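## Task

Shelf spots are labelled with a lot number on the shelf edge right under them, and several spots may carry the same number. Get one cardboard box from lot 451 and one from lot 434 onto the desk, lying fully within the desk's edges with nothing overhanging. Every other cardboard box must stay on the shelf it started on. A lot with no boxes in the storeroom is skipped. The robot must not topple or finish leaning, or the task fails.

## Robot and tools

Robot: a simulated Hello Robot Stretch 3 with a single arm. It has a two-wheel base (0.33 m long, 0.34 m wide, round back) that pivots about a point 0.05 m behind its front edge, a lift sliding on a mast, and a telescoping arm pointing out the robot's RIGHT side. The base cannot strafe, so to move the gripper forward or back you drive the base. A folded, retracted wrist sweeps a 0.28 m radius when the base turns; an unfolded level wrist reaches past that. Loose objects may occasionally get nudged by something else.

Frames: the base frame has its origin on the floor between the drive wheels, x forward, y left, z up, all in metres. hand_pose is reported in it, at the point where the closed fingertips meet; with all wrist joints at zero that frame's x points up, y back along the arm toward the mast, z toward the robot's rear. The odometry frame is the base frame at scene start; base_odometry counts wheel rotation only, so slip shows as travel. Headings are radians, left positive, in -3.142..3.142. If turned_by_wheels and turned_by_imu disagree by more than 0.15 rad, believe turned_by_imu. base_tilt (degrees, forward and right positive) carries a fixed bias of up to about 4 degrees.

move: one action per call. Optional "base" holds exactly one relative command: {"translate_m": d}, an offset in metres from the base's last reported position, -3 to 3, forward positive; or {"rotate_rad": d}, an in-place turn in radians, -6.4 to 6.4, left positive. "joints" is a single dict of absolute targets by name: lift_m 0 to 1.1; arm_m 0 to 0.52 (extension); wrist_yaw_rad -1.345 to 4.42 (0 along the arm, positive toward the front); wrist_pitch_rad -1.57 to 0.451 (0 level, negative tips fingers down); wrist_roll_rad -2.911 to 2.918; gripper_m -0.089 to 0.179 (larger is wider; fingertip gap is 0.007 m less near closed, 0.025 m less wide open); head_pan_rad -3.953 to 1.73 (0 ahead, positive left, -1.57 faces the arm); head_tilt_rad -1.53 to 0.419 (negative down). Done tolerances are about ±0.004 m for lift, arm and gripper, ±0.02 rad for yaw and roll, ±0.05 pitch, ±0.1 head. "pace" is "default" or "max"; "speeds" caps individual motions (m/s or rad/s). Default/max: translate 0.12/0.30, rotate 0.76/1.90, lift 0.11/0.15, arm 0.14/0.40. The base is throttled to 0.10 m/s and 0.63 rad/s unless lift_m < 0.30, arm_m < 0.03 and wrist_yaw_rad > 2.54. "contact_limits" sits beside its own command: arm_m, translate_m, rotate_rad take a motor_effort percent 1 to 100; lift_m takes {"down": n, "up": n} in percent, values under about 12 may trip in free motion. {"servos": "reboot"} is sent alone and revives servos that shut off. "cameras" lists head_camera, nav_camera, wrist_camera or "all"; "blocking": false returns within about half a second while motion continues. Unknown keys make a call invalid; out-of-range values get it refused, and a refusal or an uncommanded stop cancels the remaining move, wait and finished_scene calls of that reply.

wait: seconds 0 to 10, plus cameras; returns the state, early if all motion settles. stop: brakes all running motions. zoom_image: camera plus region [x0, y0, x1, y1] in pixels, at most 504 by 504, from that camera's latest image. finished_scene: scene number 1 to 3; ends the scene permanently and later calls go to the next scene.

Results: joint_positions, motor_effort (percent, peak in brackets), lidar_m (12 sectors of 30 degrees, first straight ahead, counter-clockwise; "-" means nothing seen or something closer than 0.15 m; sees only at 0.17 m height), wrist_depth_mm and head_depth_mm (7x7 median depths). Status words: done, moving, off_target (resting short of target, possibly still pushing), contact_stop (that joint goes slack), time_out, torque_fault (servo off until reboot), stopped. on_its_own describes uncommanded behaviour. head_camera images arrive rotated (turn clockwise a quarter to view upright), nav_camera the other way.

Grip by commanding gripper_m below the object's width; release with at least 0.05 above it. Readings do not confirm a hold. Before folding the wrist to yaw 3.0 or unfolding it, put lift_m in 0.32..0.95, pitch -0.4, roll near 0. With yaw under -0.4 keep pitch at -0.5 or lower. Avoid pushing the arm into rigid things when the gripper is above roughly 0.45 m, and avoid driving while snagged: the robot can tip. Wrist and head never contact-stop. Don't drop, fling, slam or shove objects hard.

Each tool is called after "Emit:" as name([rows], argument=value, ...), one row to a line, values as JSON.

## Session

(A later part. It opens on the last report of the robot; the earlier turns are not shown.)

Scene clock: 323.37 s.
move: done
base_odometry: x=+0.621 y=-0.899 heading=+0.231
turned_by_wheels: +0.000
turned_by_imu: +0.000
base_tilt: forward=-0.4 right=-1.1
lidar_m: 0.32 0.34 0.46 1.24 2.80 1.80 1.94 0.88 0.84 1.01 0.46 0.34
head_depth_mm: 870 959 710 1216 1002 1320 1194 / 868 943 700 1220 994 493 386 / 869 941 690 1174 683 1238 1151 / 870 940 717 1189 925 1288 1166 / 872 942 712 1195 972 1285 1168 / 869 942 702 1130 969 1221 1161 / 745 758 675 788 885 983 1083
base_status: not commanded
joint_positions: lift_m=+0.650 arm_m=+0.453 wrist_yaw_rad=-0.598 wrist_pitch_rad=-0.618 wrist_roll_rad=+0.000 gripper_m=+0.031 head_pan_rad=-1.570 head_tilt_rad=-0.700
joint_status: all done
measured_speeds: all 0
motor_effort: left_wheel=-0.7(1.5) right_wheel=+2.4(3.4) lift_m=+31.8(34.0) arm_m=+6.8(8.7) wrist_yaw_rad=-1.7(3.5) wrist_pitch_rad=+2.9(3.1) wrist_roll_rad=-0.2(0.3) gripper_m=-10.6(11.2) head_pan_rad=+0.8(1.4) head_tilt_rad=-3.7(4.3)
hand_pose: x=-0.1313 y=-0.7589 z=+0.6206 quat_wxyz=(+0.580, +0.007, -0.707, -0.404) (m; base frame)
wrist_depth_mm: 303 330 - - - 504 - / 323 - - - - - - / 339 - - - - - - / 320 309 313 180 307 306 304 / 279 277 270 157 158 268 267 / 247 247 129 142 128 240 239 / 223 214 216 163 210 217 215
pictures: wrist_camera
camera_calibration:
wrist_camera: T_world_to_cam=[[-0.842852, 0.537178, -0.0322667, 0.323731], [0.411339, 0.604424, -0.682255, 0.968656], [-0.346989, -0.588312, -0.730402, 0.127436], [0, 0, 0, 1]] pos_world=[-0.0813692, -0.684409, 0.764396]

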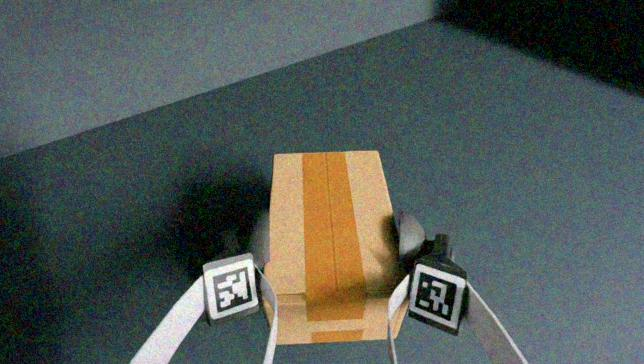

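Emit:
move(joints={"arm_m":0.0})

Emit:
move(joints={"wrist_yaw_rad":0.0,"lift_m":0.8,"head_pan_rad":-3.1,"head_tilt_rad":-0.4}, cameras=["all"])

Emit:
move(joints={"head_pan_rad":-3.9}, cameras=["head_camera","nav_camera"])

Scene clock: 343.00 s.
move: done
base_odometry: x=+0.621 y=-0.899 heading=+0.231
turned_by_wheels: +0.000
turned_by_imu: +0.000
base_tilt: forward=-0.4 right=-1.3
lidar_m: 0.32 0.34 0.46 1.25 2.78 1.80 1.94 0.88 0.84 1.01 0.46 0.34
head_depth_mm: 869 956 710 1218 1003 1313 1194 / 871 941 699 1216 998 1311 647 / 870 939 690 1210 986 1296 577 / 871 940 719 1200 980 1289 1172 / 869 944 711 1195 975 1283 1161 / 869 942 705 1139 967 1219 1161 / 749 760 675 792 887 985 1078
base_status: not commanded
joint_positions: lift_m=+0.650 arm_m=+0.001 wrist_yaw_rad=-0.598 wrist_pitch_rad=-0.619 wrist_roll_rad=+0.000 gripper_m=+0.031 head_pan_rad=-1.570 head_tilt_rad=-0.700
joint_status: all done
measured_speeds: all 0
motor_effort: left_wheel=-1.0(1.4) right_wheel=+2.7(3.3) lift_m=+30.0(31.5) arm_m=-12.4(15.2) wrist_yaw_rad=-3.4(4.0) wrist_pitch_rad=+3.0(3.1) wrist_roll_rad=+0.2(0.3) gripper_m=-10.5(11.2) head_pan_rad=+1.1(2.0) head_tilt_rad=-3.2(4.1)
hand_pose: x=-0.1312 y=-0.3064 z=+0.6204 quat_wxyz=(+0.580, +0.008, -0.707, -0.405) (m; base frame)
wrist_depth_mm: - - - - - - - / - - - - - - - / - - - - 768 - - / - - - 180 886 - - / - - 153 157 158 889 895 / - - 128 143 127 806 801 / - 97 705 162 690 717 718
camera_calibration:
head_camera: T_world_to_cam=[[-0.0467438, 0.602769, -0.796546, 1.05194], [0.997494, -0.0142338, -0.0693073, 0.0837119], [-0.0531141, -0.797789, -0.600593, 0.737478], [0, 0, 0, 1]] pos_world=[0.00484023, -0.0445351, 1.28665]
nav_camera: T_world_to_cam=[[0.0174928, -0.623898, 0.78131, -0.973431], [-0.99979, -0.0192733, 0.00699416, 0.0471253], [0.0106947, -0.781268, -0.624104, 0.765361], [0, 0, 0, 1]] pos_world=[0.0559581, -0.00846066, 1.23789]
wrist_camera: T_world_to_cam=[[-0.842838, 0.537201, -0.0322438, 0.0806444], [0.411632, 0.604913, -0.681645, 0.694758], [-0.346675, -0.587788, -0.730973, 0.394157], [0, 0, 0, 1]] pos_world=[-0.0813698, -0.23191, 0.764296]

Scene clock: 345.20 s.
move: done
base_odometry: x=+0.621 y=-0.899 heading=+0.231
turned_by_wheels: +0.000
turned_by_imu: +0.000
base_tilt: forward=-0.3 right=-1.2
lidar_m: 0.32 0.34 0.46 1.24 2.79 1.80 1.94 0.89 0.84 1.01 0.46 0.34
head_depth_mm: 1655 1749 1866 2002 2152 1816 1431 / 1649 1741 1844 1993 2140 1790 1430 / 1638 1745 1861 2007 2132 1796 1418 / 1656 1750 1867 2008 2134 1773 1412 / 1662 1755 1866 2013 2142 1767 1405 / 1668 1779 1900 2047 2156 1768 1404 / 1683 1778 1893 2019 2130 1700 1395
base_status: not commanded
joint_positions: lift_m=+0.800 arm_m=+0.001 wrist_yaw_rad=-0.003 wrist_pitch_rad=-0.619 wrist_roll_rad=+0.000 gripper_m=+0.031 head_pan_rad=-3.108 head_tilt_rad=-0.397
joint_status: all done
measured_speeds: translate_m=+0.000 rotate_rad=+0.000 lift_m=+0.000 arm_m=+0.000 wrist_yaw_rad=+0.000 wrist_pitch_rad=+0.000 wrist_roll_rad=+0.000 head_pan_rad=+0.024 head_tilt_rad=+0.000
motor_effort: left_wheel=-1.1(1.6) right_wheel=+2.1(2.9) lift_m=+31.6(34.5) arm_m=-10.0(12.9) wrist_yaw_rad=+1.2(6.2) wrist_pitch_rad=+3.0(3.2) wrist_roll_rad=+0.1(0.3) gripper_m=-10.3(11.3) head_pan_rad=+3.6(4.8) head_tilt_rad=+0.7(6.9)
hand_pose: x=-0.0221 y=-0.3403 z=+0.7704 quat_wxyz=(+0.673, +0.215, -0.673, -0.217) (m; base frame)
wrist_depth_mm: 383 - - - - - 770 / 419 - - - - - - / 418 - - - - - - / 419 - - 180 191 - - / 419 - 153 157 156 - - / 419 - 128 142 128 - 818 / 422 - 833 163 843 838 846
pictures: head_camera (sideways), nav_camera (sideways), wrist_camera
camera_calibration:
head_camera: T_world_to_cam=[[0.335595, 0.0575173, -0.940249, 1.23708], [-0.00172799, -0.998095, -0.0616726, 0.0799749], [-0.942005, 0.0223218, -0.334856, 0.397108], [0, 0, 0, 1]] pos_world=[-0.0409411, -0.000194867, 1.30107]
nav_camera: T_world_to_cam=[[-0.36121, -0.0291052, 0.93203, -1.16777], [-0.0489518, 0.998726, 0.0122166, 0.034527], [-0.931199, -0.0412118, -0.362175, 0.430267], [0, 0, 0, 1]] pos_world=[-0.0194562, -0.0507391, 1.24381]
wrist_camera: T_world_to_cam=[[-0.999094, -0.0277128, -0.0323038, 0.000023485], [0.00174493, 0.731671, -0.681655, 0.806696], [0.0425263, -0.681094, -0.73096, 0.498532], [0, 0, 0, 1]] pos_world=[-0.0225849, -0.250689, 0.914296]

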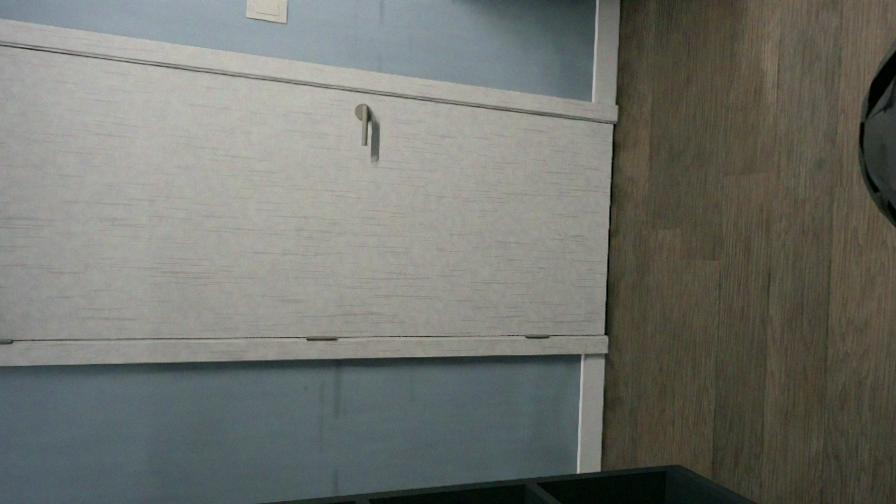

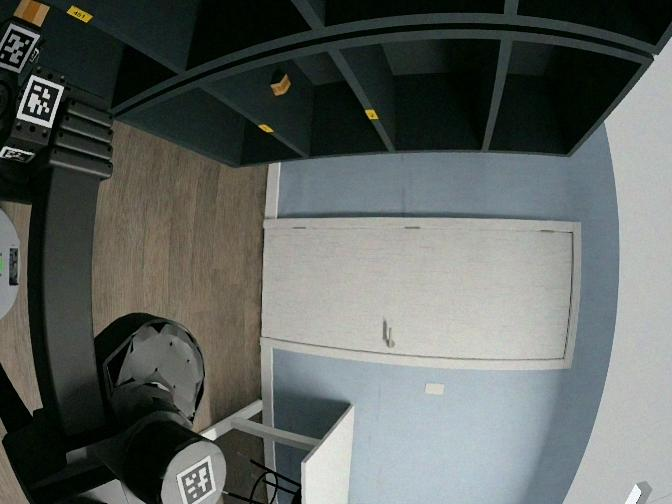

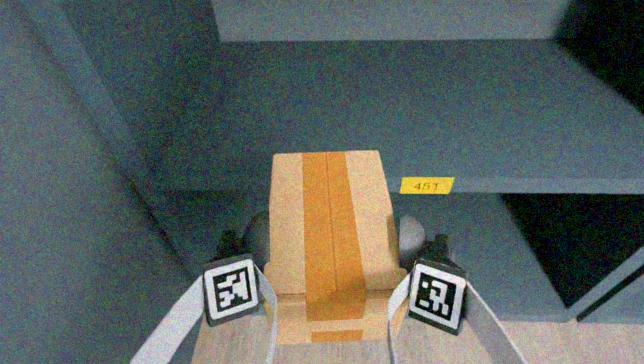

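Scene clock: 346.20 s.
move: done
base_odometry: x=+0.621 y=-0.899 heading=+0.231
turned_by_wheels: +0.000
turned_by_imu: +0.000
base_tilt: forward=-0.4 right=-1.1
lidar_m: 0.32 0.34 0.46 1.24 2.79 1.80 1.94 0.88 0.84 1.01 0.46 0.34
head_depth_mm: - - - - - - - / 2799 - - - - - - / 2621 2810 2996 2832 2445 1845 1460 / 2346 2510 2691 2201 2416 1784 1447 / 2159 2304 2436 2032 2371 1768 - / 1976 2089 2203 1989 2115 1755 - / 1823 1921 2010 2126 2203 1749 1428
base_status: not commanded
joint_positions: lift_m=+0.800 arm_m=+0.001 wrist_yaw_rad=-0.003 wrist_pitch_rad=-0.619 wrist_roll_rad=+0.000 gripper_m=+0.031 head_pan_rad=-3.920 head_tilt_rad=-0.397
joint_status: all done
measured_speeds: all 0
motor_effort: left_wheel=-0.8(1.3) right_wheel=+1.9(3.1) lift_m=+31.7(32.4) arm_m=-8.5(10.0) wrist_yaw_rad=+2.4(3.6) wrist_pitch_rad=+3.0(3.1) wrist_roll_rad=+0.0(0.2) gripper_m=-10.9(11.0) head_pan_rad=+0.9(5.4) head_tilt_rad=-1.3(1.5)
hand_pose: x=-0.0221 y=-0.3403 z=+0.7704 quat_wxyz=(+0.673, +0.215, -0.673, -0.217) (m; base frame)
wrist_depth_mm: 382 - - - - - 780 / 417 - - - - - - / 414 - - - - - - / 420 - - 180 191 - - / 419 - 153 157 156 - - / 417 - 129 142 128 - 825 / 421 - 832 163 835 860 857
pictures: head_camera (sideways), nav_camera (sideways)
camera_calibration:
head_camera: T_world_to_cam=[[0.272645, -0.203944, -0.940251, 1.23745], [-0.725485, -0.685467, -0.061689, 0.0843891], [-0.63193, 0.698957, -0.334848, 0.395253], [0, 0, 0, 1]] pos_world=[-0.0263882, 0.0339505, 1.30107]
nav_camera: T_world_to_cam=[[-0.269669, 0.242091, 0.932025, -1.16831], [0.691068, 0.722686, 0.0122357, 0.0300668], [-0.6706, 0.647392, -0.362187, 0.428732], [0, 0, 0, 1]] pos_world=[-0.0483273, -0.01645, 1.24381]

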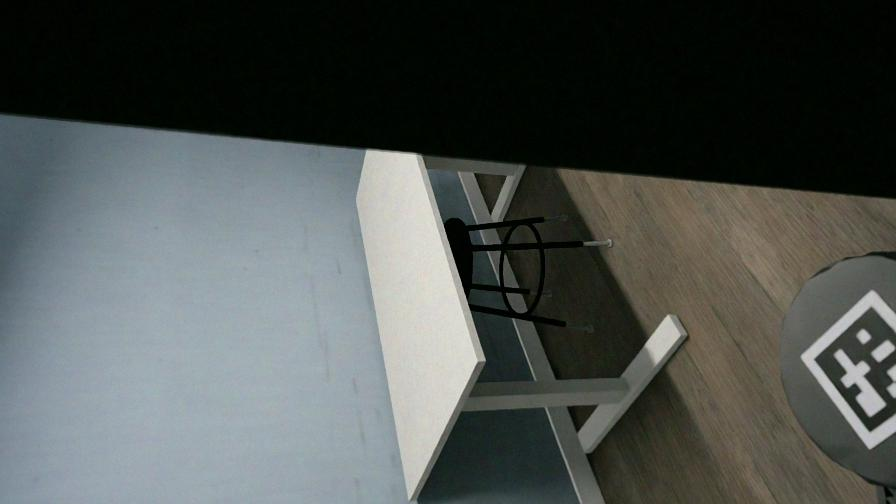

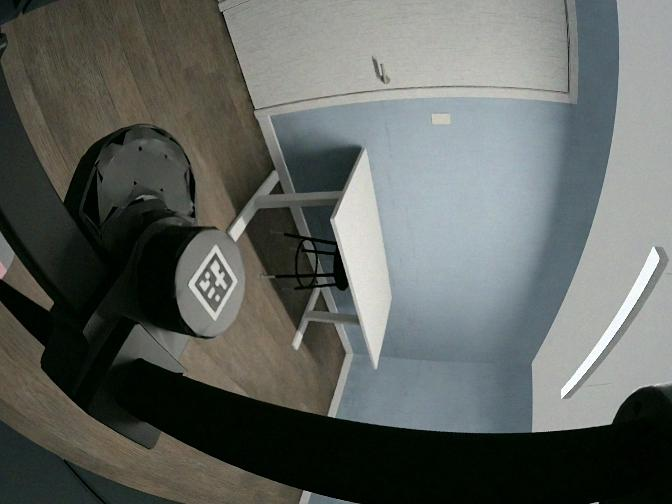

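Emit:
move(base={"translate_m":-0.75})

Emit:
move(base={"rotate_rad":-1.571})

Emit:
move(base={"translate_m":-0.9}, joints={"head_pan_rad":-1.6,"head_tilt_rad":-0.6}, cameras=["all"])

Scene clock: 405.30 s.
move: done
base_odometry: x=-0.110 y=-1.071 heading=+0.231
turned_by_wheels: +0.000
turned_by_imu: -0.001
base_tilt: forward=-0.3 right=-1.3
lidar_m: 1.07 1.11 1.51 3.63 1.24 1.24 1.20 0.98 1.09 0.62 0.64 1.11
head_depth_mm: - - - - - - - / 1738 1865 - - - - - / 1589 1719 1855 1726 1364 1598 1447 / 1439 1539 1652 1691 1871 1658 1453 / 1309 1396 1484 1567 1716 1740 - / 1204 1268 1355 1440 1535 1624 - / 1121 1174 1231 1296 1387 1464 1428
base_status: done
joint_positions: lift_m=+0.800 arm_m=+0.001 wrist_yaw_rad=-0.003 wrist_pitch_rad=-0.619 wrist_roll_rad=+0.000 gripper_m=+0.031 head_pan_rad=-3.900 head_tilt_rad=-0.400
joint_status: not commanded
measured_speeds: all 0
motor_effort: left_wheel=-2.7(11.0) right_wheel=-9.2(13.8) lift_m=+29.5(32.0) arm_m=+7.5(8.1) wrist_yaw_rad=+1.8(3.5) wrist_pitch_rad=+2.9(3.2) wrist_roll_rad=+0.0(0.3) gripper_m=-10.7(11.4) head_pan_rad=+3.7(4.1) head_tilt_rad=-1.7(4.4)
hand_pose: x=-0.0221 y=-0.3403 z=+0.7704 quat_wxyz=(+0.673, +0.215, -0.673, -0.217) (m; base frame)
wrist_depth_mm: - - 373 - - - - / - - 411 - - 629 - / - - - - - - - / - - 567 180 - - - / - - 155 157 156 - 972 / - - 129 142 128 - - / 904 846 837 163 849 843 856
camera_calibration:
head_camera: T_world_to_cam=[[0.279074, -0.20058, -0.939087, 1.23586], [-0.711271, -0.700194, -0.0618179, 0.0844683], [-0.645144, 0.685198, -0.338073, 0.399481], [0, 0, 0, 1]] pos_world=[-0.0270956, 0.0333111, 1.30086]
nav_camera: T_world_to_cam=[[-0.276823, 0.238792, 0.930778, -1.16663], [0.676272, 0.736552, 0.0121672, 0.0301809], [-0.682661, 0.632827, -0.365382, 0.43291], [0, 0, 0, 1]] pos_world=[-0.0478306, -0.0176044, 1.24369]
wrist_camera: T_world_to_cam=[[-0.999086, -0.0279972, -0.0323133, -0.0000390565], [0.00154047, 0.731715, -0.681608, 0.80666], [0.0427272, -0.681035, -0.731003, 0.498591], [0, 0, 0, 1]] pos_world=[-0.0225851, -0.250689, 0.914296]

Scene clock: 408.90 s.
move: done
base_odometry: x=-0.110 y=-1.071 heading=-1.340
turned_by_wheels: -1.571
turned_by_imu: -1.545
base_tilt: forward=-0.3 right=-1.1
lidar_m: 0.62 1.11 1.11 1.07 1.11 1.53 3.61 1.24 1.24 1.20 0.98 1.10
head_depth_mm: - - - - - - - / 1107 1167 - - - - - / 1193 1249 1320 1386 1488 1608 1447 / 1313 1396 1484 1563 1680 1712 1450 / 1465 1566 1670 1798 1925 1750 - / 1654 1795 1931 2093 2192 1761 - / 1921 2087 2276 2493 2369 1743 1422
base_status: done
joint_positions: lift_m=+0.800 arm_m=+0.001 wrist_yaw_rad=-0.003 wrist_pitch_rad=-0.619 wrist_roll_rad=+0.000 gripper_m=+0.031 head_pan_rad=-3.900 head_tilt_rad=-0.400
joint_status: not commanded
measured_speeds: all 0
motor_effort: left_wheel=+8.1(11.4) right_wheel=-9.8(14.2) lift_m=+29.2(30.1) arm_m=+4.1(9.1) wrist_yaw_rad=+1.1(3.0) wrist_pitch_rad=+3.1(3.1) wrist_roll_rad=+0.0(0.4) gripper_m=-10.7(11.2) head_pan_rad=+3.2(4.1) head_tilt_rad=-0.9(2.2)
hand_pose: x=-0.0221 y=-0.3403 z=+0.7704 quat_wxyz=(+0.673, +0.215, -0.673, -0.217) (m; base frame)
wrist_depth_mm: - - - - - 909 - / - - - - - - - / - - - - - - - / 857 - - 180 - - - / - - 156 157 157 - - / - - 128 142 127 951 941 / - 98 835 163 833 860 857
camera_calibration:
head_camera: T_world_to_cam=[[0.279074, -0.20058, -0.939087, 1.23586], [-0.711271, -0.700194, -0.0618179, 0.0844683], [-0.645144, 0.685198, -0.338073, 0.399481], [0, 0, 0, 1]] pos_world=[-0.0270956, 0.0333111, 1.30086]
nav_camera: T_world_to_cam=[[-0.276823, 0.238792, 0.930778, -1.16663], [0.676272, 0.736552, 0.0121672, 0.0301809], [-0.682661, 0.632827, -0.365382, 0.43291], [0, 0, 0, 1]] pos_world=[-0.0478306, -0.0176044, 1.24369]
wrist_camera: T_world_to_cam=[[-0.999082, -0.0282109, -0.0322483, -0.000151946], [0.00134001, 0.73171, -0.681615, 0.80666], [0.0428254, -0.681032, -0.731, 0.498591], [0, 0, 0, 1]] pos_world=[-0.0225851, -0.250689, 0.914296]

Scene clock: 419.03 s.
move: done
base_odometry: x=-0.316 y=-0.195 heading=-1.340
turned_by_wheels: +0.000
turned_by_imu: -0.001
base_tilt: forward=-0.5 right=-1.2
lidar_m: 1.50 1.51 1.11 1.07 1.12 1.54 2.77 0.78 0.78 0.76 1.23 1.69
head_depth_mm: 995 1091 1218 1127 840 689 1252 / 995 1091 1218 1120 835 686 1262 / 996 1091 1209 1110 829 680 1237 / 989 1093 1206 1104 822 657 345 / 983 1087 1201 1340 1514 1376 1165 / 986 1084 1202 1346 1547 1451 1215 / 982 1066 1184 1318 1513 1454 1212
base_status: done
joint_positions: lift_m=+0.800 arm_m=+0.001 wrist_yaw_rad=-0.003 wrist_pitch_rad=-0.619 wrist_roll_rad=+0.000 gripper_m=+0.031 head_pan_rad=-1.600 head_tilt_rad=-0.600
joint_status: all done
measured_speeds: all 0
motor_effort: left_wheel=-3.4(10.2) right_wheel=-8.7(14.5) lift_m=+25.2(29.0) arm_m=-12.7(13.6) wrist_yaw_rad=+2.0(3.4) wrist_pitch_rad=+3.0(3.2) wrist_roll_rad=+0.0(0.4) gripper_m=-11.3(11.3) head_pan_rad=-3.2(5.8) head_tilt_rad=+3.4(9.3)
hand_pose: x=-0.0221 y=-0.3403 z=+0.7704 quat_wxyz=(+0.673, +0.215, -0.673, -0.217) (m; base frame)
wrist_depth_mm: - - - - - - - / - - - - - - - / - - - - - - - / - - - 180 - - - / - - 157 157 158 - - / 985 - 128 142 127 947 935 / 888 836 847 163 827 862 853
pictures: head_camera (sideways), nav_camera (sideways), wrist_camera
camera_calibration:
head_camera: T_world_to_cam=[[-0.031105, 0.521133, -0.852909, 1.12532], [0.996422, -0.0509236, -0.0674535, 0.0813703], [-0.0785854, -0.851955, -0.517684, 0.629772], [0, 0, 0, 1]] pos_world=[0.00341497, -0.0457618, 1.29131]
nav_camera: T_world_to_cam=[[0.00123096, -0.542831, 0.839841, -1.04974], [-0.999895, 0.0114298, 0.00885323, 0.0447243], [-0.014405, -0.839764, -0.542761, 0.659662], [0, 0, 0, 1]] pos_world=[0.0555142, -0.0163808, 1.23925]
wrist_camera: T_world_to_cam=[[-0.999082, -0.0282109, -0.0322483, -0.000151946], [0.00134001, 0.73171, -0.681615, 0.80666], [0.0428254, -0.681032, -0.731, 0.498591], [0, 0, 0, 1]] pos_world=[-0.0225851, -0.250689, 0.914296]

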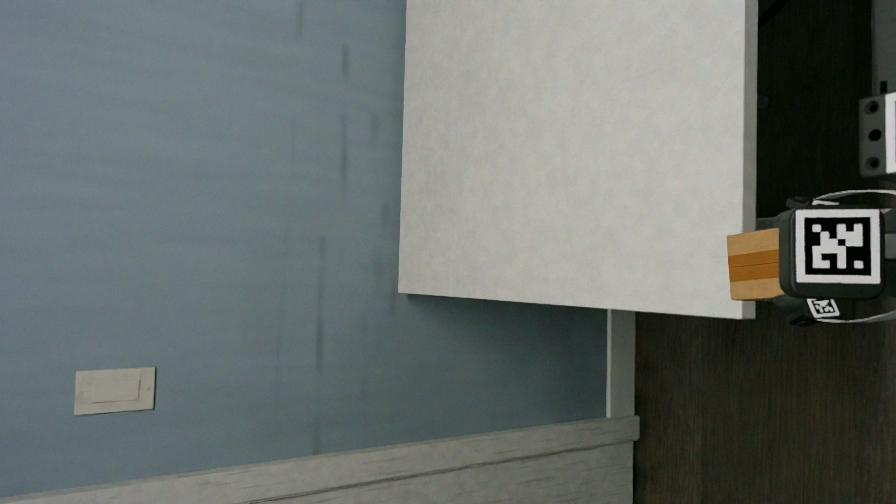

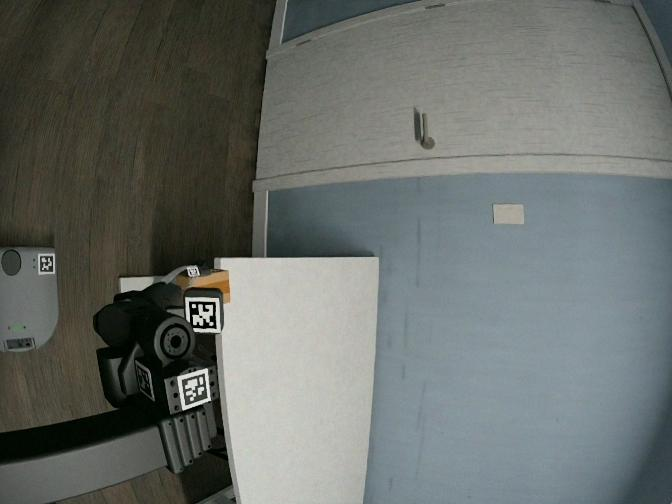

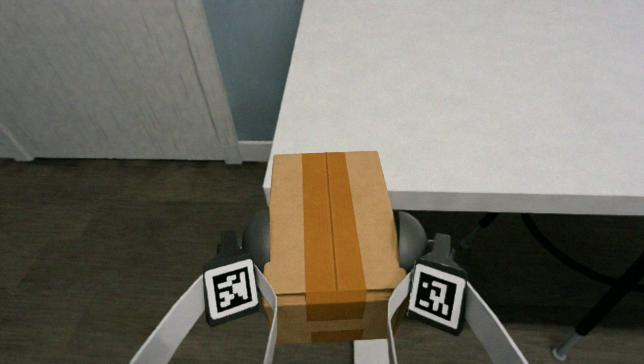

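Emit:
move(base={"translate_m":-0.33}, joints={"lift_m":0.87})

Emit:
move(joints={"arm_m":0.26}, cameras=["head_camera","wrist_camera"])

Emit:
move(joints={"lift_m":0.755}, speeds={"lift_m":0.03}, contact_limits={"lift_m":{"down":13}}, cameras=["head_camera","wrist_camera"])

Scene clock: 442.63 s.
move: done
base_odometry: x=-0.391 y=+0.127 heading=-1.340
turned_by_wheels: +0.000
turned_by_imu: +0.000
base_tilt: forward=-0.2 right=-1.3
lidar_m: 1.84 1.52 1.12 1.08 1.12 1.55 2.44 1.24 0.60 0.78 0.79 1.70
head_depth_mm: 992 1093 1213 1138 842 670 - / 989 1089 1209 1120 833 685 - / 986 1084 1206 1108 831 661 378 / 987 1086 1204 1096 820 333 305 / 986 1078 1201 1092 814 652 1189 / 985 1077 1204 1076 810 649 1192 / 976 1077 1198 1071 803 647 1217
base_status: done
joint_positions: lift_m=+0.870 arm_m=+0.001 wrist_yaw_rad=-0.003 wrist_pitch_rad=-0.619 wrist_roll_rad=+0.000 gripper_m=+0.031 head_pan_rad=-1.600 head_tilt_rad=-0.600
joint_status: all done
measured_speeds: all 0
motor_effort: left_wheel=-4.5(11.2) right_wheel=-8.1(14.5) lift_m=+28.7(35.0) arm_m=-12.3(13.2) wrist_yaw_rad=+2.4(3.1) wrist_pitch_rad=+3.1(3.2) wrist_roll_rad=+0.0(0.4) gripper_m=-10.6(11.2) head_pan_rad=-2.6(3.9) head_tilt_rad=+3.1(4.4)
hand_pose: x=-0.0221 y=-0.3402 z=+0.8404 quat_wxyz=(+0.673, +0.215, -0.673, -0.217) (m; base frame)
wrist_depth_mm: 978 - - - - - - / - - - - - - - / - - - - - - - / - - - 180 - - - / - - 153 157 153 - - / - - 129 142 128 - - / 963 922 900 163 898 923 913
camera_calibration:
head_camera: T_world_to_cam=[[-0.0311066, 0.521135, -0.852907, 1.12532], [0.996414, -0.0510076, -0.0675067, 0.0814355], [-0.0786849, -0.851948, -0.51768, 0.629767], [0, 0, 0, 1]] pos_world=[0.00341468, -0.0457618, 1.29131]
nav_camera: T_world_to_cam=[[0.00117721, -0.54283, 0.839842, -1.04973], [-0.999896, 0.0114587, 0.00880789, 0.044781], [-0.0144047, -0.839764, -0.54276, 0.659661], [0, 0, 0, 1]] pos_world=[0.0555143, -0.0163808, 1.23925]
wrist_camera: T_world_to_cam=[[-0.999082, -0.0282013, -0.0322524, 0.00211178], [0.00134073, 0.731853, -0.681461, 0.854257], [0.0428221, -0.680878, -0.731143, 0.54994], [0, 0, 0, 1]] pos_world=[-0.0225851, -0.250689, 0.984296]

Scene clock: 445.77 s.
move: done
base_odometry: x=-0.391 y=+0.127 heading=-1.340
turned_by_wheels: +0.000
turned_by_imu: +0.000
base_tilt: forward=-0.2 right=-1.2
lidar_m: 1.83 1.52 1.12 1.08 1.13 1.55 2.44 1.25 0.59 0.78 0.79 1.70
head_depth_mm: 993 1094 1214 1140 342 - - / 987 1092 1214 432 327 646 1210 / 994 1084 1209 420 418 660 1210 / 987 1077 1206 527 434 658 1232 / 982 1080 1207 1092 812 653 1224 / 982 1079 1198 1079 810 650 1189 / 978 1074 1192 1069 807 647 1209
base_status: not commanded
joint_positions: lift_m=+0.870 arm_m=+0.260 wrist_yaw_rad=-0.003 wrist_pitch_rad=-0.619 wrist_roll_rad=+0.000 gripper_m=+0.031 head_pan_rad=-1.600 head_tilt_rad=-0.600
joint_status: all done
measured_speeds: all 0
motor_effort: left_wheel=-4.4(4.8) right_wheel=-7.3(8.6) lift_m=+24.6(28.4) arm_m=+12.7(14.9) wrist_yaw_rad=+0.7(2.7) wrist_pitch_rad=+3.1(3.3) wrist_roll_rad=-0.1(0.3) gripper_m=-10.5(11.2) head_pan_rad=-2.8(3.8) head_tilt_rad=+3.5(4.1)
hand_pose: x=-0.0221 y=-0.5996 z=+0.8403 quat_wxyz=(+0.673, +0.215, -0.673, -0.217) (m; base frame)
wrist_depth_mm: - - - - - - - / - - - - - - - / - - - - - - - / - - - 180 - - - / - - 153 157 153 - - / - - 128 142 127 - - / - - - 155 131 - -
pictures: head_camera (sideways), wrist_camera
camera_calibration:
head_camera: T_world_to_cam=[[-0.0310532, 0.521133, -0.85291, 1.12533], [0.996416, -0.0510363, -0.0674616, 0.0813757], [-0.0786859, -0.851948, -0.517681, 0.629768], [0, 0, 0, 1]] pos_world=[0.00341484, -0.0457618, 1.29131]
wrist_camera: T_world_to_cam=[[-0.999082, -0.0281919, -0.0322601, -0.00519442], [0.00134079, 0.732046, -0.681254, 1.04393], [0.0428217, -0.680672, -0.731336, 0.373542], [0, 0, 0, 1]] pos_world=[-0.0225851, -0.51009, 0.984196]

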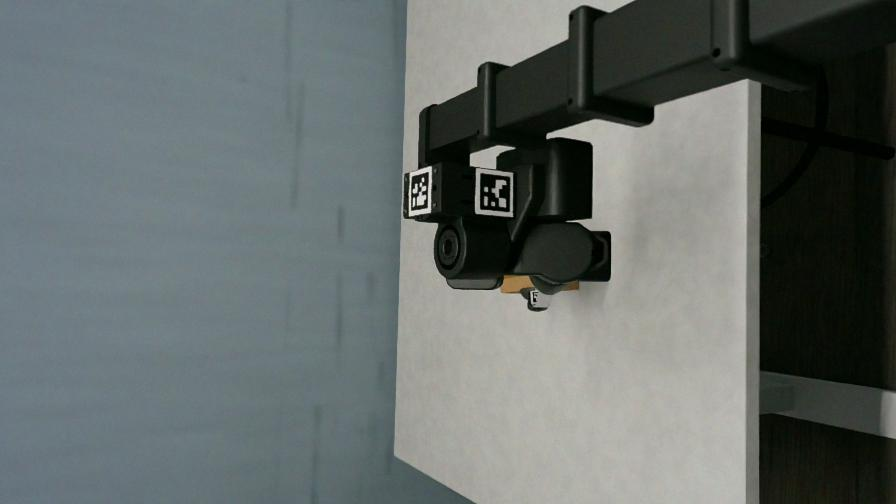

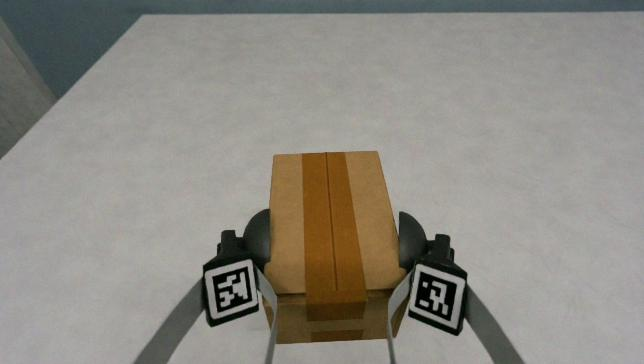

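Scene clock: 450.50 s.
move: contact_stop
base_odometry: x=-0.391 y=+0.127 heading=-1.340
turned_by_wheels: +0.000
turned_by_imu: +0.000
base_tilt: forward=-0.4 right=-1.2
lidar_m: 1.84 1.52 1.12 1.08 1.12 1.55 2.44 1.24 0.60 0.79 0.79 1.70
head_depth_mm: 999 1092 1208 1130 839 670 326 / 993 1096 1210 1124 808 365 324 / 991 1084 1207 1107 474 623 1201 / 986 1084 1206 1099 479 622 1233 / 986 1086 1201 1087 814 654 1226 / 982 1077 1194 1072 812 649 1187 / 981 1078 1194 1072 805 648 1210
base_status: not commanded
joint_positions: lift_m=+0.763 arm_m=+0.260 wrist_yaw_rad=-0.002 wrist_pitch_rad=-0.522 wrist_roll_rad=-0.007 gripper_m=+0.031 head_pan_rad=-1.600 head_tilt_rad=-0.600
joint_status: lift_m contact_stop (moved -0.107 of -0.115)
measured_speeds: translate_m=+0.000 rotate_rad=+0.000 lift_m=+0.003 arm_m=+0.000 wrist_yaw_rad=+0.000 wrist_pitch_rad=-0.024 wrist_roll_rad=+0.000 head_pan_rad=+0.000 head_tilt_rad=+0.000
on_its_own: lift_m is slack since a contact_stop (your +0.755 is given up); wrist_pitch_rad is at rest, and its effort (-14.6) is outside its rest range (-8 to +12)
motor_effort: left_wheel=-2.3(5.0) right_wheel=-5.3(8.6) lift_m=+23.5(26.9) arm_m=+9.2(13.4) wrist_yaw_rad=+0.2(3.2) wrist_pitch_rad=-14.6(18.5) wrist_roll_rad=+2.3(2.4) gripper_m=-10.7(11.2) head_pan_rad=-2.9(3.6) head_tilt_rad=+3.0(4.2)
contact_limits: lift_m down 13 (down: maximum 72; up: maximum 65)
hand_pose: x=-0.0219 y=-0.6151 z=+0.7535 quat_wxyz=(+0.686, +0.183, -0.681, -0.183) (m; base frame)
wrist_depth_mm: - - - - - - - / - - - - - - - / - - - - - - - / - - - 176 - - - / - - 153 156 147 - - / - - 129 138 126 - - / - 99 118 150 146 105 -
pictures: head_camera (sideways), wrist_camera
camera_calibration:
head_camera: T_world_to_cam=[[-0.0310532, 0.521133, -0.85291, 1.12533], [0.996416, -0.0510363, -0.0674616, 0.0813757], [-0.0786859, -0.851948, -0.517681, 0.629768], [0, 0, 0, 1]] pos_world=[0.00341484, -0.0457618, 1.29131]
wrist_camera: T_world_to_cam=[[-0.999097, -0.03552, -0.0233285, -0.0195314], [-0.00605879, 0.662415, -0.749113, 1.0043], [0.0420616, -0.748295, -0.662032, 0.20567], [0, 0, 0, 1]] pos_world=[-0.0220798, -0.512055, 0.888038]

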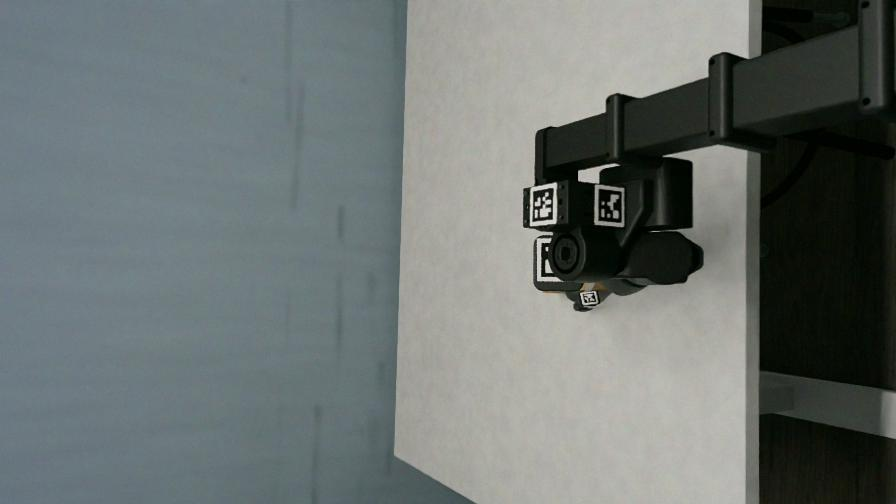

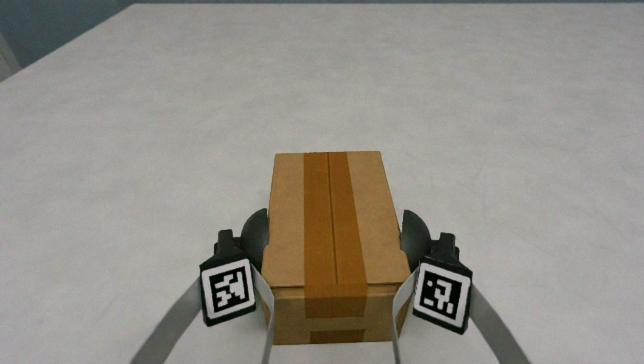

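Emit:
move(joints={"lift_m":0.781})

Emit:
move(joints={"gripper_m":0.12}, cameras=["wrist_camera"])

Emit:
move(joints={"lift_m":0.88}, cameras=["wrist_camera"])

Emit:
move(joints={"arm_m":0.0})

Emit:
move(joints={"wrist_pitch_rad":-0.4,"gripper_m":0.06})

Emit:
move(joints={"wrist_yaw_rad":3.0,"head_pan_rad":1.5,"head_tilt_rad":-0.3}, cameras=["nav_camera","head_camera"])

Scene clock: 463.60 s.
move: done
base_odometry: x=-0.391 y=+0.127 heading=-1.340
turned_by_wheels: +0.000
turned_by_imu: +0.000
base_tilt: forward=-0.3 right=-1.1
lidar_m: 1.83 1.52 1.12 1.08 1.12 1.55 2.44 1.25 0.60 0.79 0.79 1.70
head_depth_mm: 996 1094 1213 1140 842 671 307 / 993 1096 1207 1120 481 341 329 / 990 1087 1212 1114 455 632 1204 / 990 1083 1207 1097 466 627 1232 / 984 1080 1206 1089 818 653 1219 / 982 1079 1194 1079 807 650 1196 / 980 1078 1193 1070 806 647 1214
base_status: not commanded
joint_positions: lift_m=+0.781 arm_m=+0.260 wrist_yaw_rad=-0.002 wrist_pitch_rad=-0.603 wrist_roll_rad=-0.007 gripper_m=+0.031 head_pan_rad=-1.600 head_tilt_rad=-0.600
joint_status: all done
measured_speeds: all 0
motor_effort: left_wheel=-2.4(3.1) right_wheel=-5.2(5.7) lift_m=+28.7(31.1) arm_m=+0.9(1.8) wrist_yaw_rad=-0.1(1.4) wrist_pitch_rad=+0.0(9.2) wrist_roll_rad=+2.2(2.4) gripper_m=-10.4(11.0) head_pan_rad=-2.2(2.7) head_tilt_rad=+3.2(3.4)
hand_pose: x=-0.0219 y=-0.6024 z=+0.7546 quat_wxyz=(+0.678, +0.210, -0.673, -0.210) (m; base frame)
wrist_depth_mm: - - - - - - - / - - - - - - - / - - - - - - - / - - - 172 - - - / - - 155 154 147 - - / - - 129 141 126 - - / - 99 117 156 - - -
camera_calibration:
head_camera: T_world_to_cam=[[-0.0310532, 0.521133, -0.85291, 1.12533], [0.996416, -0.0510363, -0.0674616, 0.0813757], [-0.0786859, -0.851948, -0.517681, 0.629768], [0, 0, 0, 1]] pos_world=[0.00341484, -0.0457618, 1.29131]
nav_camera: T_world_to_cam=[[0.00117659, -0.54283, 0.839842, -1.04973], [-0.999894, 0.011543, 0.00886162, 0.0447151], [-0.0145047, -0.839763, -0.542759, 0.659666], [0, 0, 0, 1]] pos_world=[0.0555137, -0.0163806, 1.23925]
wrist_camera: T_world_to_cam=[[-0.999098, -0.0333828, -0.0262535, -0.0155551], [-0.00585477, 0.720535, -0.693394, 0.989714], [0.042064, -0.692615, -0.72008, 0.293206], [0, 0, 0, 1]] pos_world=[-0.0220799, -0.510564, 0.896985]

Scene clock: 465.03 s.
move: done
base_odometry: x=-0.391 y=+0.127 heading=-1.340
turned_by_wheels: +0.000
turned_by_imu: +0.000
base_tilt: forward=-0.3 right=-1.0
lidar_m: 1.83 1.52 1.12 1.08 1.12 1.55 2.44 1.24 0.60 0.78 0.79 1.70
head_depth_mm: 993 1093 1210 1137 839 670 308 / 995 1091 1211 1121 482 341 329 / 989 1081 1212 1110 455 631 1210 / 992 1080 1197 1094 466 627 1228 / 985 1085 1201 1088 814 653 1224 / 978 1079 1192 1077 812 650 1189 / 981 1075 1194 1067 806 646 1214
base_status: not commanded
joint_positions: lift_m=+0.781 arm_m=+0.260 wrist_yaw_rad=-0.002 wrist_pitch_rad=-0.610 wrist_roll_rad=-0.006 gripper_m=+0.120 head_pan_rad=-1.600 head_tilt_rad=-0.600
joint_status: all done
measured_speeds: all 0
motor_effort: left_wheel=-2.7(3.3) right_wheel=-5.1(5.8) lift_m=+22.9(28.3) arm_m=-0.1(1.4) wrist_yaw_rad=+1.0(2.2) wrist_pitch_rad=+1.4(1.5) wrist_roll_rad=+1.8(2.3) gripper_m=+0.6(81.2) head_pan_rad=-1.9(2.9) head_tilt_rad=+3.4(3.4)
hand_pose: x=-0.0219 y=-0.6012 z=+0.7532 quat_wxyz=(+0.676, +0.212, -0.672, -0.213) (m; base frame)
wrist_depth_mm: - - - - - - - / - - - - - - - / - - - - - - - / - - - 170 - - - / - - 150 153 149 145 - / - 123 137 139 137 125 - / - 121 - 158 - 118 -
pictures: wrist_camera
camera_calibration:
wrist_camera: T_world_to_cam=[[-0.999091, -0.032469, -0.0276046, -0.0139906], [-0.00455768, 0.725418, -0.688294, 0.987044], [0.0423731, -0.687543, -0.724907, 0.299762], [0, 0, 0, 1]] pos_world=[-0.0221811, -0.510374, 0.89629]

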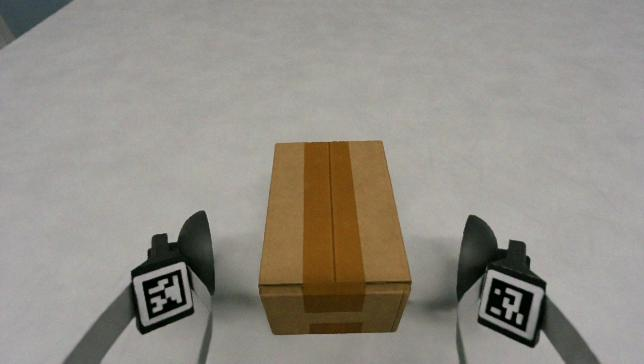

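Scene clock: 466.77 s.
move: done
base_odometry: x=-0.391 y=+0.127 heading=-1.340
turned_by_wheels: +0.000
turned_by_imu: +0.000
base_tilt: forward=-0.4 right=-1.2
lidar_m: 1.83 1.52 1.12 1.08 1.12 1.55 2.44 1.24 0.60 0.78 0.79 1.70
head_depth_mm: 998 1096 1220 1129 290 - 1188 / 995 1088 1213 392 317 648 1211 / 984 1089 1210 404 412 662 1206 / 988 1085 1198 423 438 657 1231 / 985 1081 1200 1087 787 655 1225 / 983 1080 1201 1078 810 649 1194 / 980 1075 1195 1066 807 648 1211
base_status: not commanded
joint_positions: lift_m=+0.880 arm_m=+0.260 wrist_yaw_rad=-0.002 wrist_pitch_rad=-0.611 wrist_roll_rad=-0.005 gripper_m=+0.120 head_pan_rad=-1.600 head_tilt_rad=-0.600
joint_status: all done
measured_speeds: all 0
motor_effort: left_wheel=-2.2(3.2) right_wheel=-5.0(5.8) lift_m=+30.3(33.5) arm_m=-1.1(1.3) wrist_yaw_rad=+1.1(2.1) wrist_pitch_rad=+1.5(1.6) wrist_roll_rad=+1.5(1.9) gripper_m=+0.6(1.5) head_pan_rad=-2.5(2.7) head_tilt_rad=+2.6(3.0)
hand_pose: x=-0.0219 y=-0.6011 z=+0.8520 quat_wxyz=(+0.676, +0.213, -0.672, -0.213) (m; base frame)
wrist_depth_mm: - - - - - - - / - - - - - - - / - - - - - - - / - - - - - - - / - - - 260 - 145 - / - 123 - 239 - 125 - / - 121 - 215 - 117 -
pictures: wrist_camera
camera_calibration:
wrist_camera: T_world_to_cam=[[-0.999092, -0.0323713, -0.0277079, -0.0111078], [-0.00446075, 0.726152, -0.68752, 1.05472], [0.0423761, -0.686772, -0.725637, 0.372575], [0, 0, 0, 1]] pos_world=[-0.0221811, -0.510376, 0.99519]

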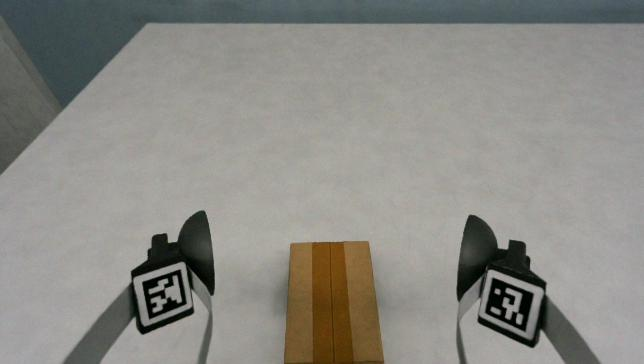

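Scene clock: 469.90 s.
move: done
base_odometry: x=-0.391 y=+0.127 heading=-1.340
turned_by_wheels: +0.000
turned_by_imu: +0.000
base_tilt: forward=-0.1 right=-1.1
lidar_m: 1.84 1.51 1.12 1.08 1.12 1.55 2.44 1.24 0.60 0.79 0.79 1.70
head_depth_mm: 995 1091 1212 1135 844 688 - / 990 1092 1213 1126 834 685 - / 988 1089 1206 1114 825 663 - / 986 1082 1200 1102 779 306 298 / 985 1082 1201 1093 817 652 1145 / 982 1076 1196 1079 811 651 1183 / 980 1075 1192 1068 808 647 1216
base_status: not commanded
joint_positions: lift_m=+0.880 arm_m=+0.001 wrist_yaw_rad=-0.002 wrist_pitch_rad=-0.611 wrist_roll_rad=-0.005 gripper_m=+0.120 head_pan_rad=-1.600 head_tilt_rad=-0.600
joint_status: all done
measured_speeds: all 0
motor_effort: left_wheel=-2.7(3.3) right_wheel=-5.0(6.0) lift_m=+23.6(31.0) arm_m=-12.6(14.3) wrist_yaw_rad=+0.7(2.1) wrist_pitch_rad=+1.6(1.7) wrist_roll_rad=+1.7(1.9) gripper_m=+0.3(1.2) head_pan_rad=-2.1(2.6) head_tilt_rad=+2.0(3.5)
hand_pose: x=-0.0219 y=-0.3416 z=+0.8520 quat_wxyz=(+0.676, +0.213, -0.672, -0.213) (m; base frame)
wrist_depth_mm: 985 - - - - - - / - - - 411 - - - / - - - 400 - - - / - - - - - - - / - - - - - 145 - / - 123 - - - 125 - / 978 924 920 956 957 914 924
camera_calibration:
head_camera: T_world_to_cam=[[-0.0310532, 0.521133, -0.85291, 1.12533], [0.996416, -0.0510363, -0.0674616, 0.0813757], [-0.0786859, -0.851948, -0.517681, 0.629768], [0, 0, 0, 1]] pos_world=[0.00341484, -0.0457618, 1.29131]
nav_camera: T_world_to_cam=[[0.00117659, -0.54283, 0.839842, -1.04973], [-0.999894, 0.011543, 0.00886162, 0.0447151], [-0.0145047, -0.839763, -0.542759, 0.659666], [0, 0, 0, 1]] pos_world=[0.0555137, -0.0163806, 1.23925]
wrist_camera: T_world_to_cam=[[-0.999092, -0.0323649, -0.0277101, -0.0027037], [-0.0044576, 0.7262, -0.687469, 0.86625], [0.042373, -0.686721, -0.725685, 0.550852], [0, 0, 0, 1]] pos_world=[-0.0221811, -0.250876, 0.99519]

Scene clock: 471.03 s.
move: done
base_odometry: x=-0.391 y=+0.127 heading=-1.340
turned_by_wheels: +0.000
turned_by_imu: +0.000
base_tilt: forward=-0.4 right=-1.2
lidar_m: 1.83 1.52 1.12 1.08 1.12 1.55 2.44 1.24 0.60 0.78 0.79 1.70
head_depth_mm: 994 1098 1221 1129 842 688 - / 989 1091 1210 1126 838 686 - / 988 1088 1209 1113 828 632 - / 988 1080 1198 1096 780 294 292 / 986 1085 1199 1088 814 626 1196 / 981 1081 1197 1077 811 650 1193 / 984 1079 1196 1072 806 648 1212
base_status: not commanded
joint_positions: lift_m=+0.880 arm_m=+0.001 wrist_yaw_rad=-0.002 wrist_pitch_rad=-0.421 wrist_roll_rad=-0.005 gripper_m=+0.060 head_pan_rad=-1.600 head_tilt_rad=-0.600
joint_status: all done
measured_speeds: all 0
motor_effort: left_wheel=-3.0(3.2) right_wheel=-5.3(5.8) lift_m=+24.5(24.5) arm_m=-12.1(13.2) wrist_yaw_rad=+1.9(2.0) wrist_pitch_rad=+3.4(4.7) wrist_roll_rad=+1.5(2.0) gripper_m=+0.2(78.9) head_pan_rad=-2.0(2.6) head_tilt_rad=+1.9(2.8)
hand_pose: x=-0.0219 y=-0.3696 z=+0.8920 quat_wxyz=(+0.693, +0.148, -0.689, -0.148) (m; base frame)
wrist_depth_mm: 899 - - - - - - / - - - - - - - / - - - - - - - / - - - 416 - - - / - - 153 - 148 - - / - - 128 - 125 - - / - 98 125 - - - -
camera_calibration:
head_camera: T_world_to_cam=[[-0.0310532, 0.521133, -0.85291, 1.12533], [0.996416, -0.0510363, -0.0674616, 0.0813757], [-0.0786859, -0.851948, -0.517681, 0.629768], [0, 0, 0, 1]] pos_world=[0.00341484, -0.0457618, 1.29131]
nav_camera: T_world_to_cam=[[0.00117659, -0.54283, 0.839842, -1.04973], [-0.999894, 0.011543, 0.00886162, 0.0447151], [-0.0145047, -0.839763, -0.542759, 0.659666], [0, 0, 0, 1]] pos_world=[0.0555137, -0.0163806, 1.23925]
wrist_camera: T_world_to_cam=[[-0.999095, -0.0371028, -0.020805, -0.0104404], [-0.00475252, 0.583393, -0.812176, 0.972535], [0.0422715, -0.811342, -0.583042, 0.387303], [0, 0, 0, 1]] pos_world=[-0.0221808, -0.253523, 1.01547]

Scene clock: 473.93 s.
move: done
base_odometry: x=-0.391 y=+0.127 heading=-1.340
turned_by_wheels: +0.000
turned_by_imu: +0.000
base_tilt: forward=-0.3 right=-1.3
lidar_m: 1.83 1.52 1.12 1.08 1.13 1.54 2.44 1.25 0.60 0.78 0.79 1.70
head_depth_mm: 948 997 1043 1104 1156 1227 1304 / 939 982 1029 1090 1151 1218 1298 / 933 977 1026 1086 1137 1205 1280 / 926 967 1015 1070 1129 1202 1254 / 924 964 1010 1064 1115 1179 1256 / 915 952 1001 1057 1104 1173 1238 / 906 949 993 1038 1095 1155 1222
base_status: not commanded
joint_positions: lift_m=+0.880 arm_m=+0.001 wrist_yaw_rad=+2.997 wrist_pitch_rad=-0.421 wrist_roll_rad=-0.005 gripper_m=+0.060 head_pan_rad=+1.508 head_tilt_rad=-0.298
joint_status: all done
measured_speeds: translate_m=+0.000 rotate_rad=+0.000 lift_m=+0.000 arm_m=+0.000 wrist_yaw_rad=+0.000 wrist_pitch_rad=+0.000 wrist_roll_rad=+0.000 head_pan_rad=-0.024 head_tilt_rad=+0.000
motor_effort: left_wheel=-2.7(3.3) right_wheel=-5.0(6.2) lift_m=+25.4(25.9) arm_m=-11.4(13.3) wrist_yaw_rad=+2.1(5.0) wrist_pitch_rad=+3.3(3.5) wrist_roll_rad=+1.6(1.9) gripper_m=+0.0(1.1) head_pan_rad=-3.5(5.9) head_tilt_rad=-3.1(8.6)
hand_pose: x=+0.0111 y=+0.0762 z=+0.8921 quat_wxyz=(+0.197, +0.698, +0.098, +0.681) (m; base frame)
wrist_depth_mm: - 137 - - - - - / - 148 - - - - - / - 162 - - - - - / - 187 - - - - - / - - 198 - - - - / - - 128 - 125 - - / - - 268 - - - -
pictures: head_camera (sideways), nav_camera (sideways)
camera_calibration:
head_camera: T_world_to_cam=[[0.0310253, -0.245716, -0.968845, 1.2763], [-0.992967, 0.103226, -0.0579777, 0.0812094], [0.114256, 0.96383, -0.240785, 0.26828], [0, 0, 0, 1]] pos_world=[0.0103879, 0.046649, 1.30585]
nav_camera: T_world_to_cam=[[-0.000206836, 0.269217, 0.96308, -1.21049], [0.998743, -0.0482114, 0.0136914, 0.0263074], [0.0501174, 0.961872, -0.268868, 0.302837], [0, 0, 0, 1]] pos_world=[-0.0417021, 0.035861, 1.24686]

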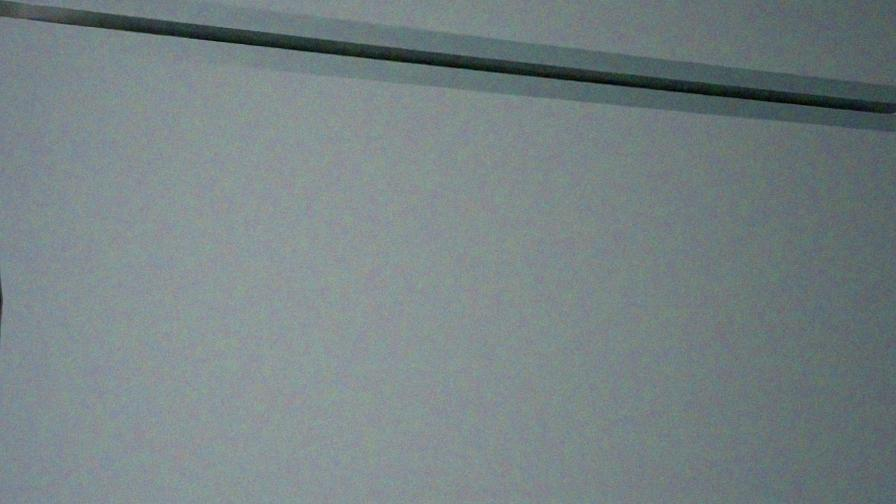

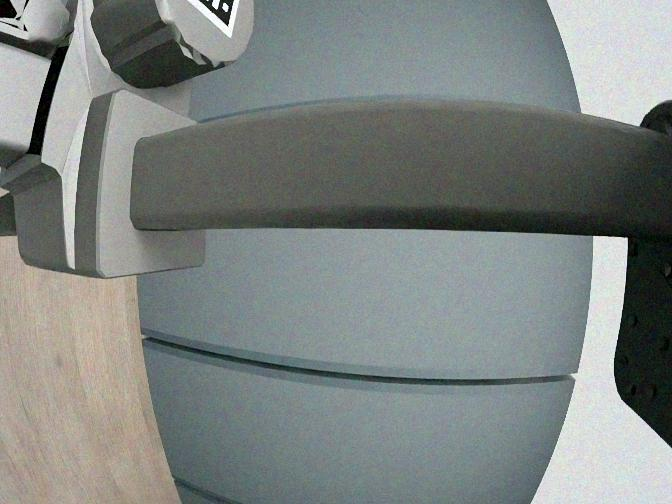

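Emit:
move(base={"translate_m":-1.2}, joints={"head_pan_rad":1.73,"head_tilt_rad":-0.3,"lift_m":0.4}, cameras=["nav_camera"])

Scene clock: 495.77 s.
move: done
base_odometry: x=-0.666 y=+1.295 heading=-1.339
turned_by_wheels: +0.000
turned_by_imu: -0.002
base_tilt: forward=-0.4 right=-1.1
lidar_m: 3.00 1.54 1.13 1.09 1.76 1.30 1.25 1.30 1.24 0.76 0.96 0.96
head_depth_mm: 908 947 991 1033 1087 1145 1210 / 919 956 1005 1048 1109 1165 1231 / 931 972 1014 1069 1126 1184 1251 / 940 985 1032 1088 1151 1206 1284 / 2262 2367 2457 2551 2538 1839 1434 / 2341 2414 2517 2650 2723 1983 1527 / 2336 2429 2574 - - - -
base_status: done
joint_positions: lift_m=+0.400 arm_m=+0.001 wrist_yaw_rad=+2.997 wrist_pitch_rad=-0.420 wrist_roll_rad=-0.005 gripper_m=+0.060 head_pan_rad=+1.713 head_tilt_rad=-0.300
joint_status: all done
joint sent to its limit — head_pan_rad, upper limit.
measured_speeds: all 0
motor_effort: left_wheel=-1.3(12.4) right_wheel=-10.4(14.3) lift_m=+24.1(27.7) arm_m=-9.7(12.2) wrist_yaw_rad=+0.7(3.7) wrist_pitch_rad=+3.1(3.4) wrist_roll_rad=+1.8(2.0) gripper_m=+0.7(0.9) head_pan_rad=+3.4(4.8) head_tilt_rad=-2.0(6.6)
hand_pose: x=+0.0111 y=+0.0763 z=+0.4123 quat_wxyz=(+0.197, +0.698, +0.098, +0.681) (m; base frame)
wrist_depth_mm: - 137 - - - - - / - 148 - - - - - / - 162 - - - - - / 930 186 836 911 909 909 901 / 777 743 198 763 159 747 730 / 650 671 128 645 125 632 631 / 575 539 271 561 543 540 547
pictures: nav_camera (sideways)
camera_calibration:
nav_camera: T_world_to_cam=[[-0.0552016, 0.26513, 0.962631, -1.2096], [0.987668, 0.155964, 0.0136813, 0.0262968], [-0.146509, 0.951515, -0.27047, 0.306175], [0, 0, 0, 1]] pos_world=[-0.047887, 0.0252698, 1.24685]

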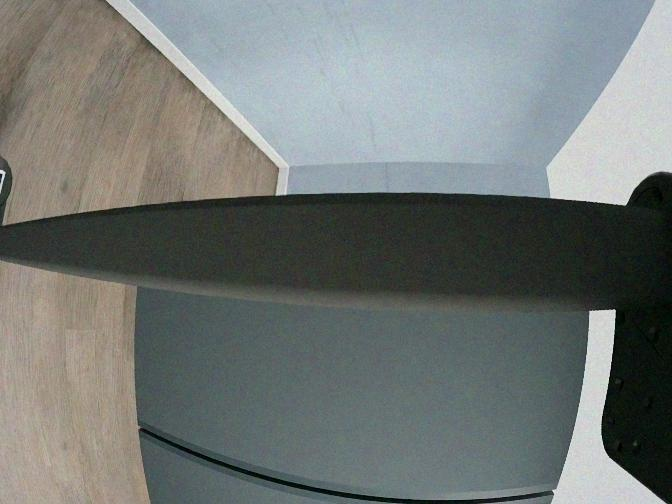

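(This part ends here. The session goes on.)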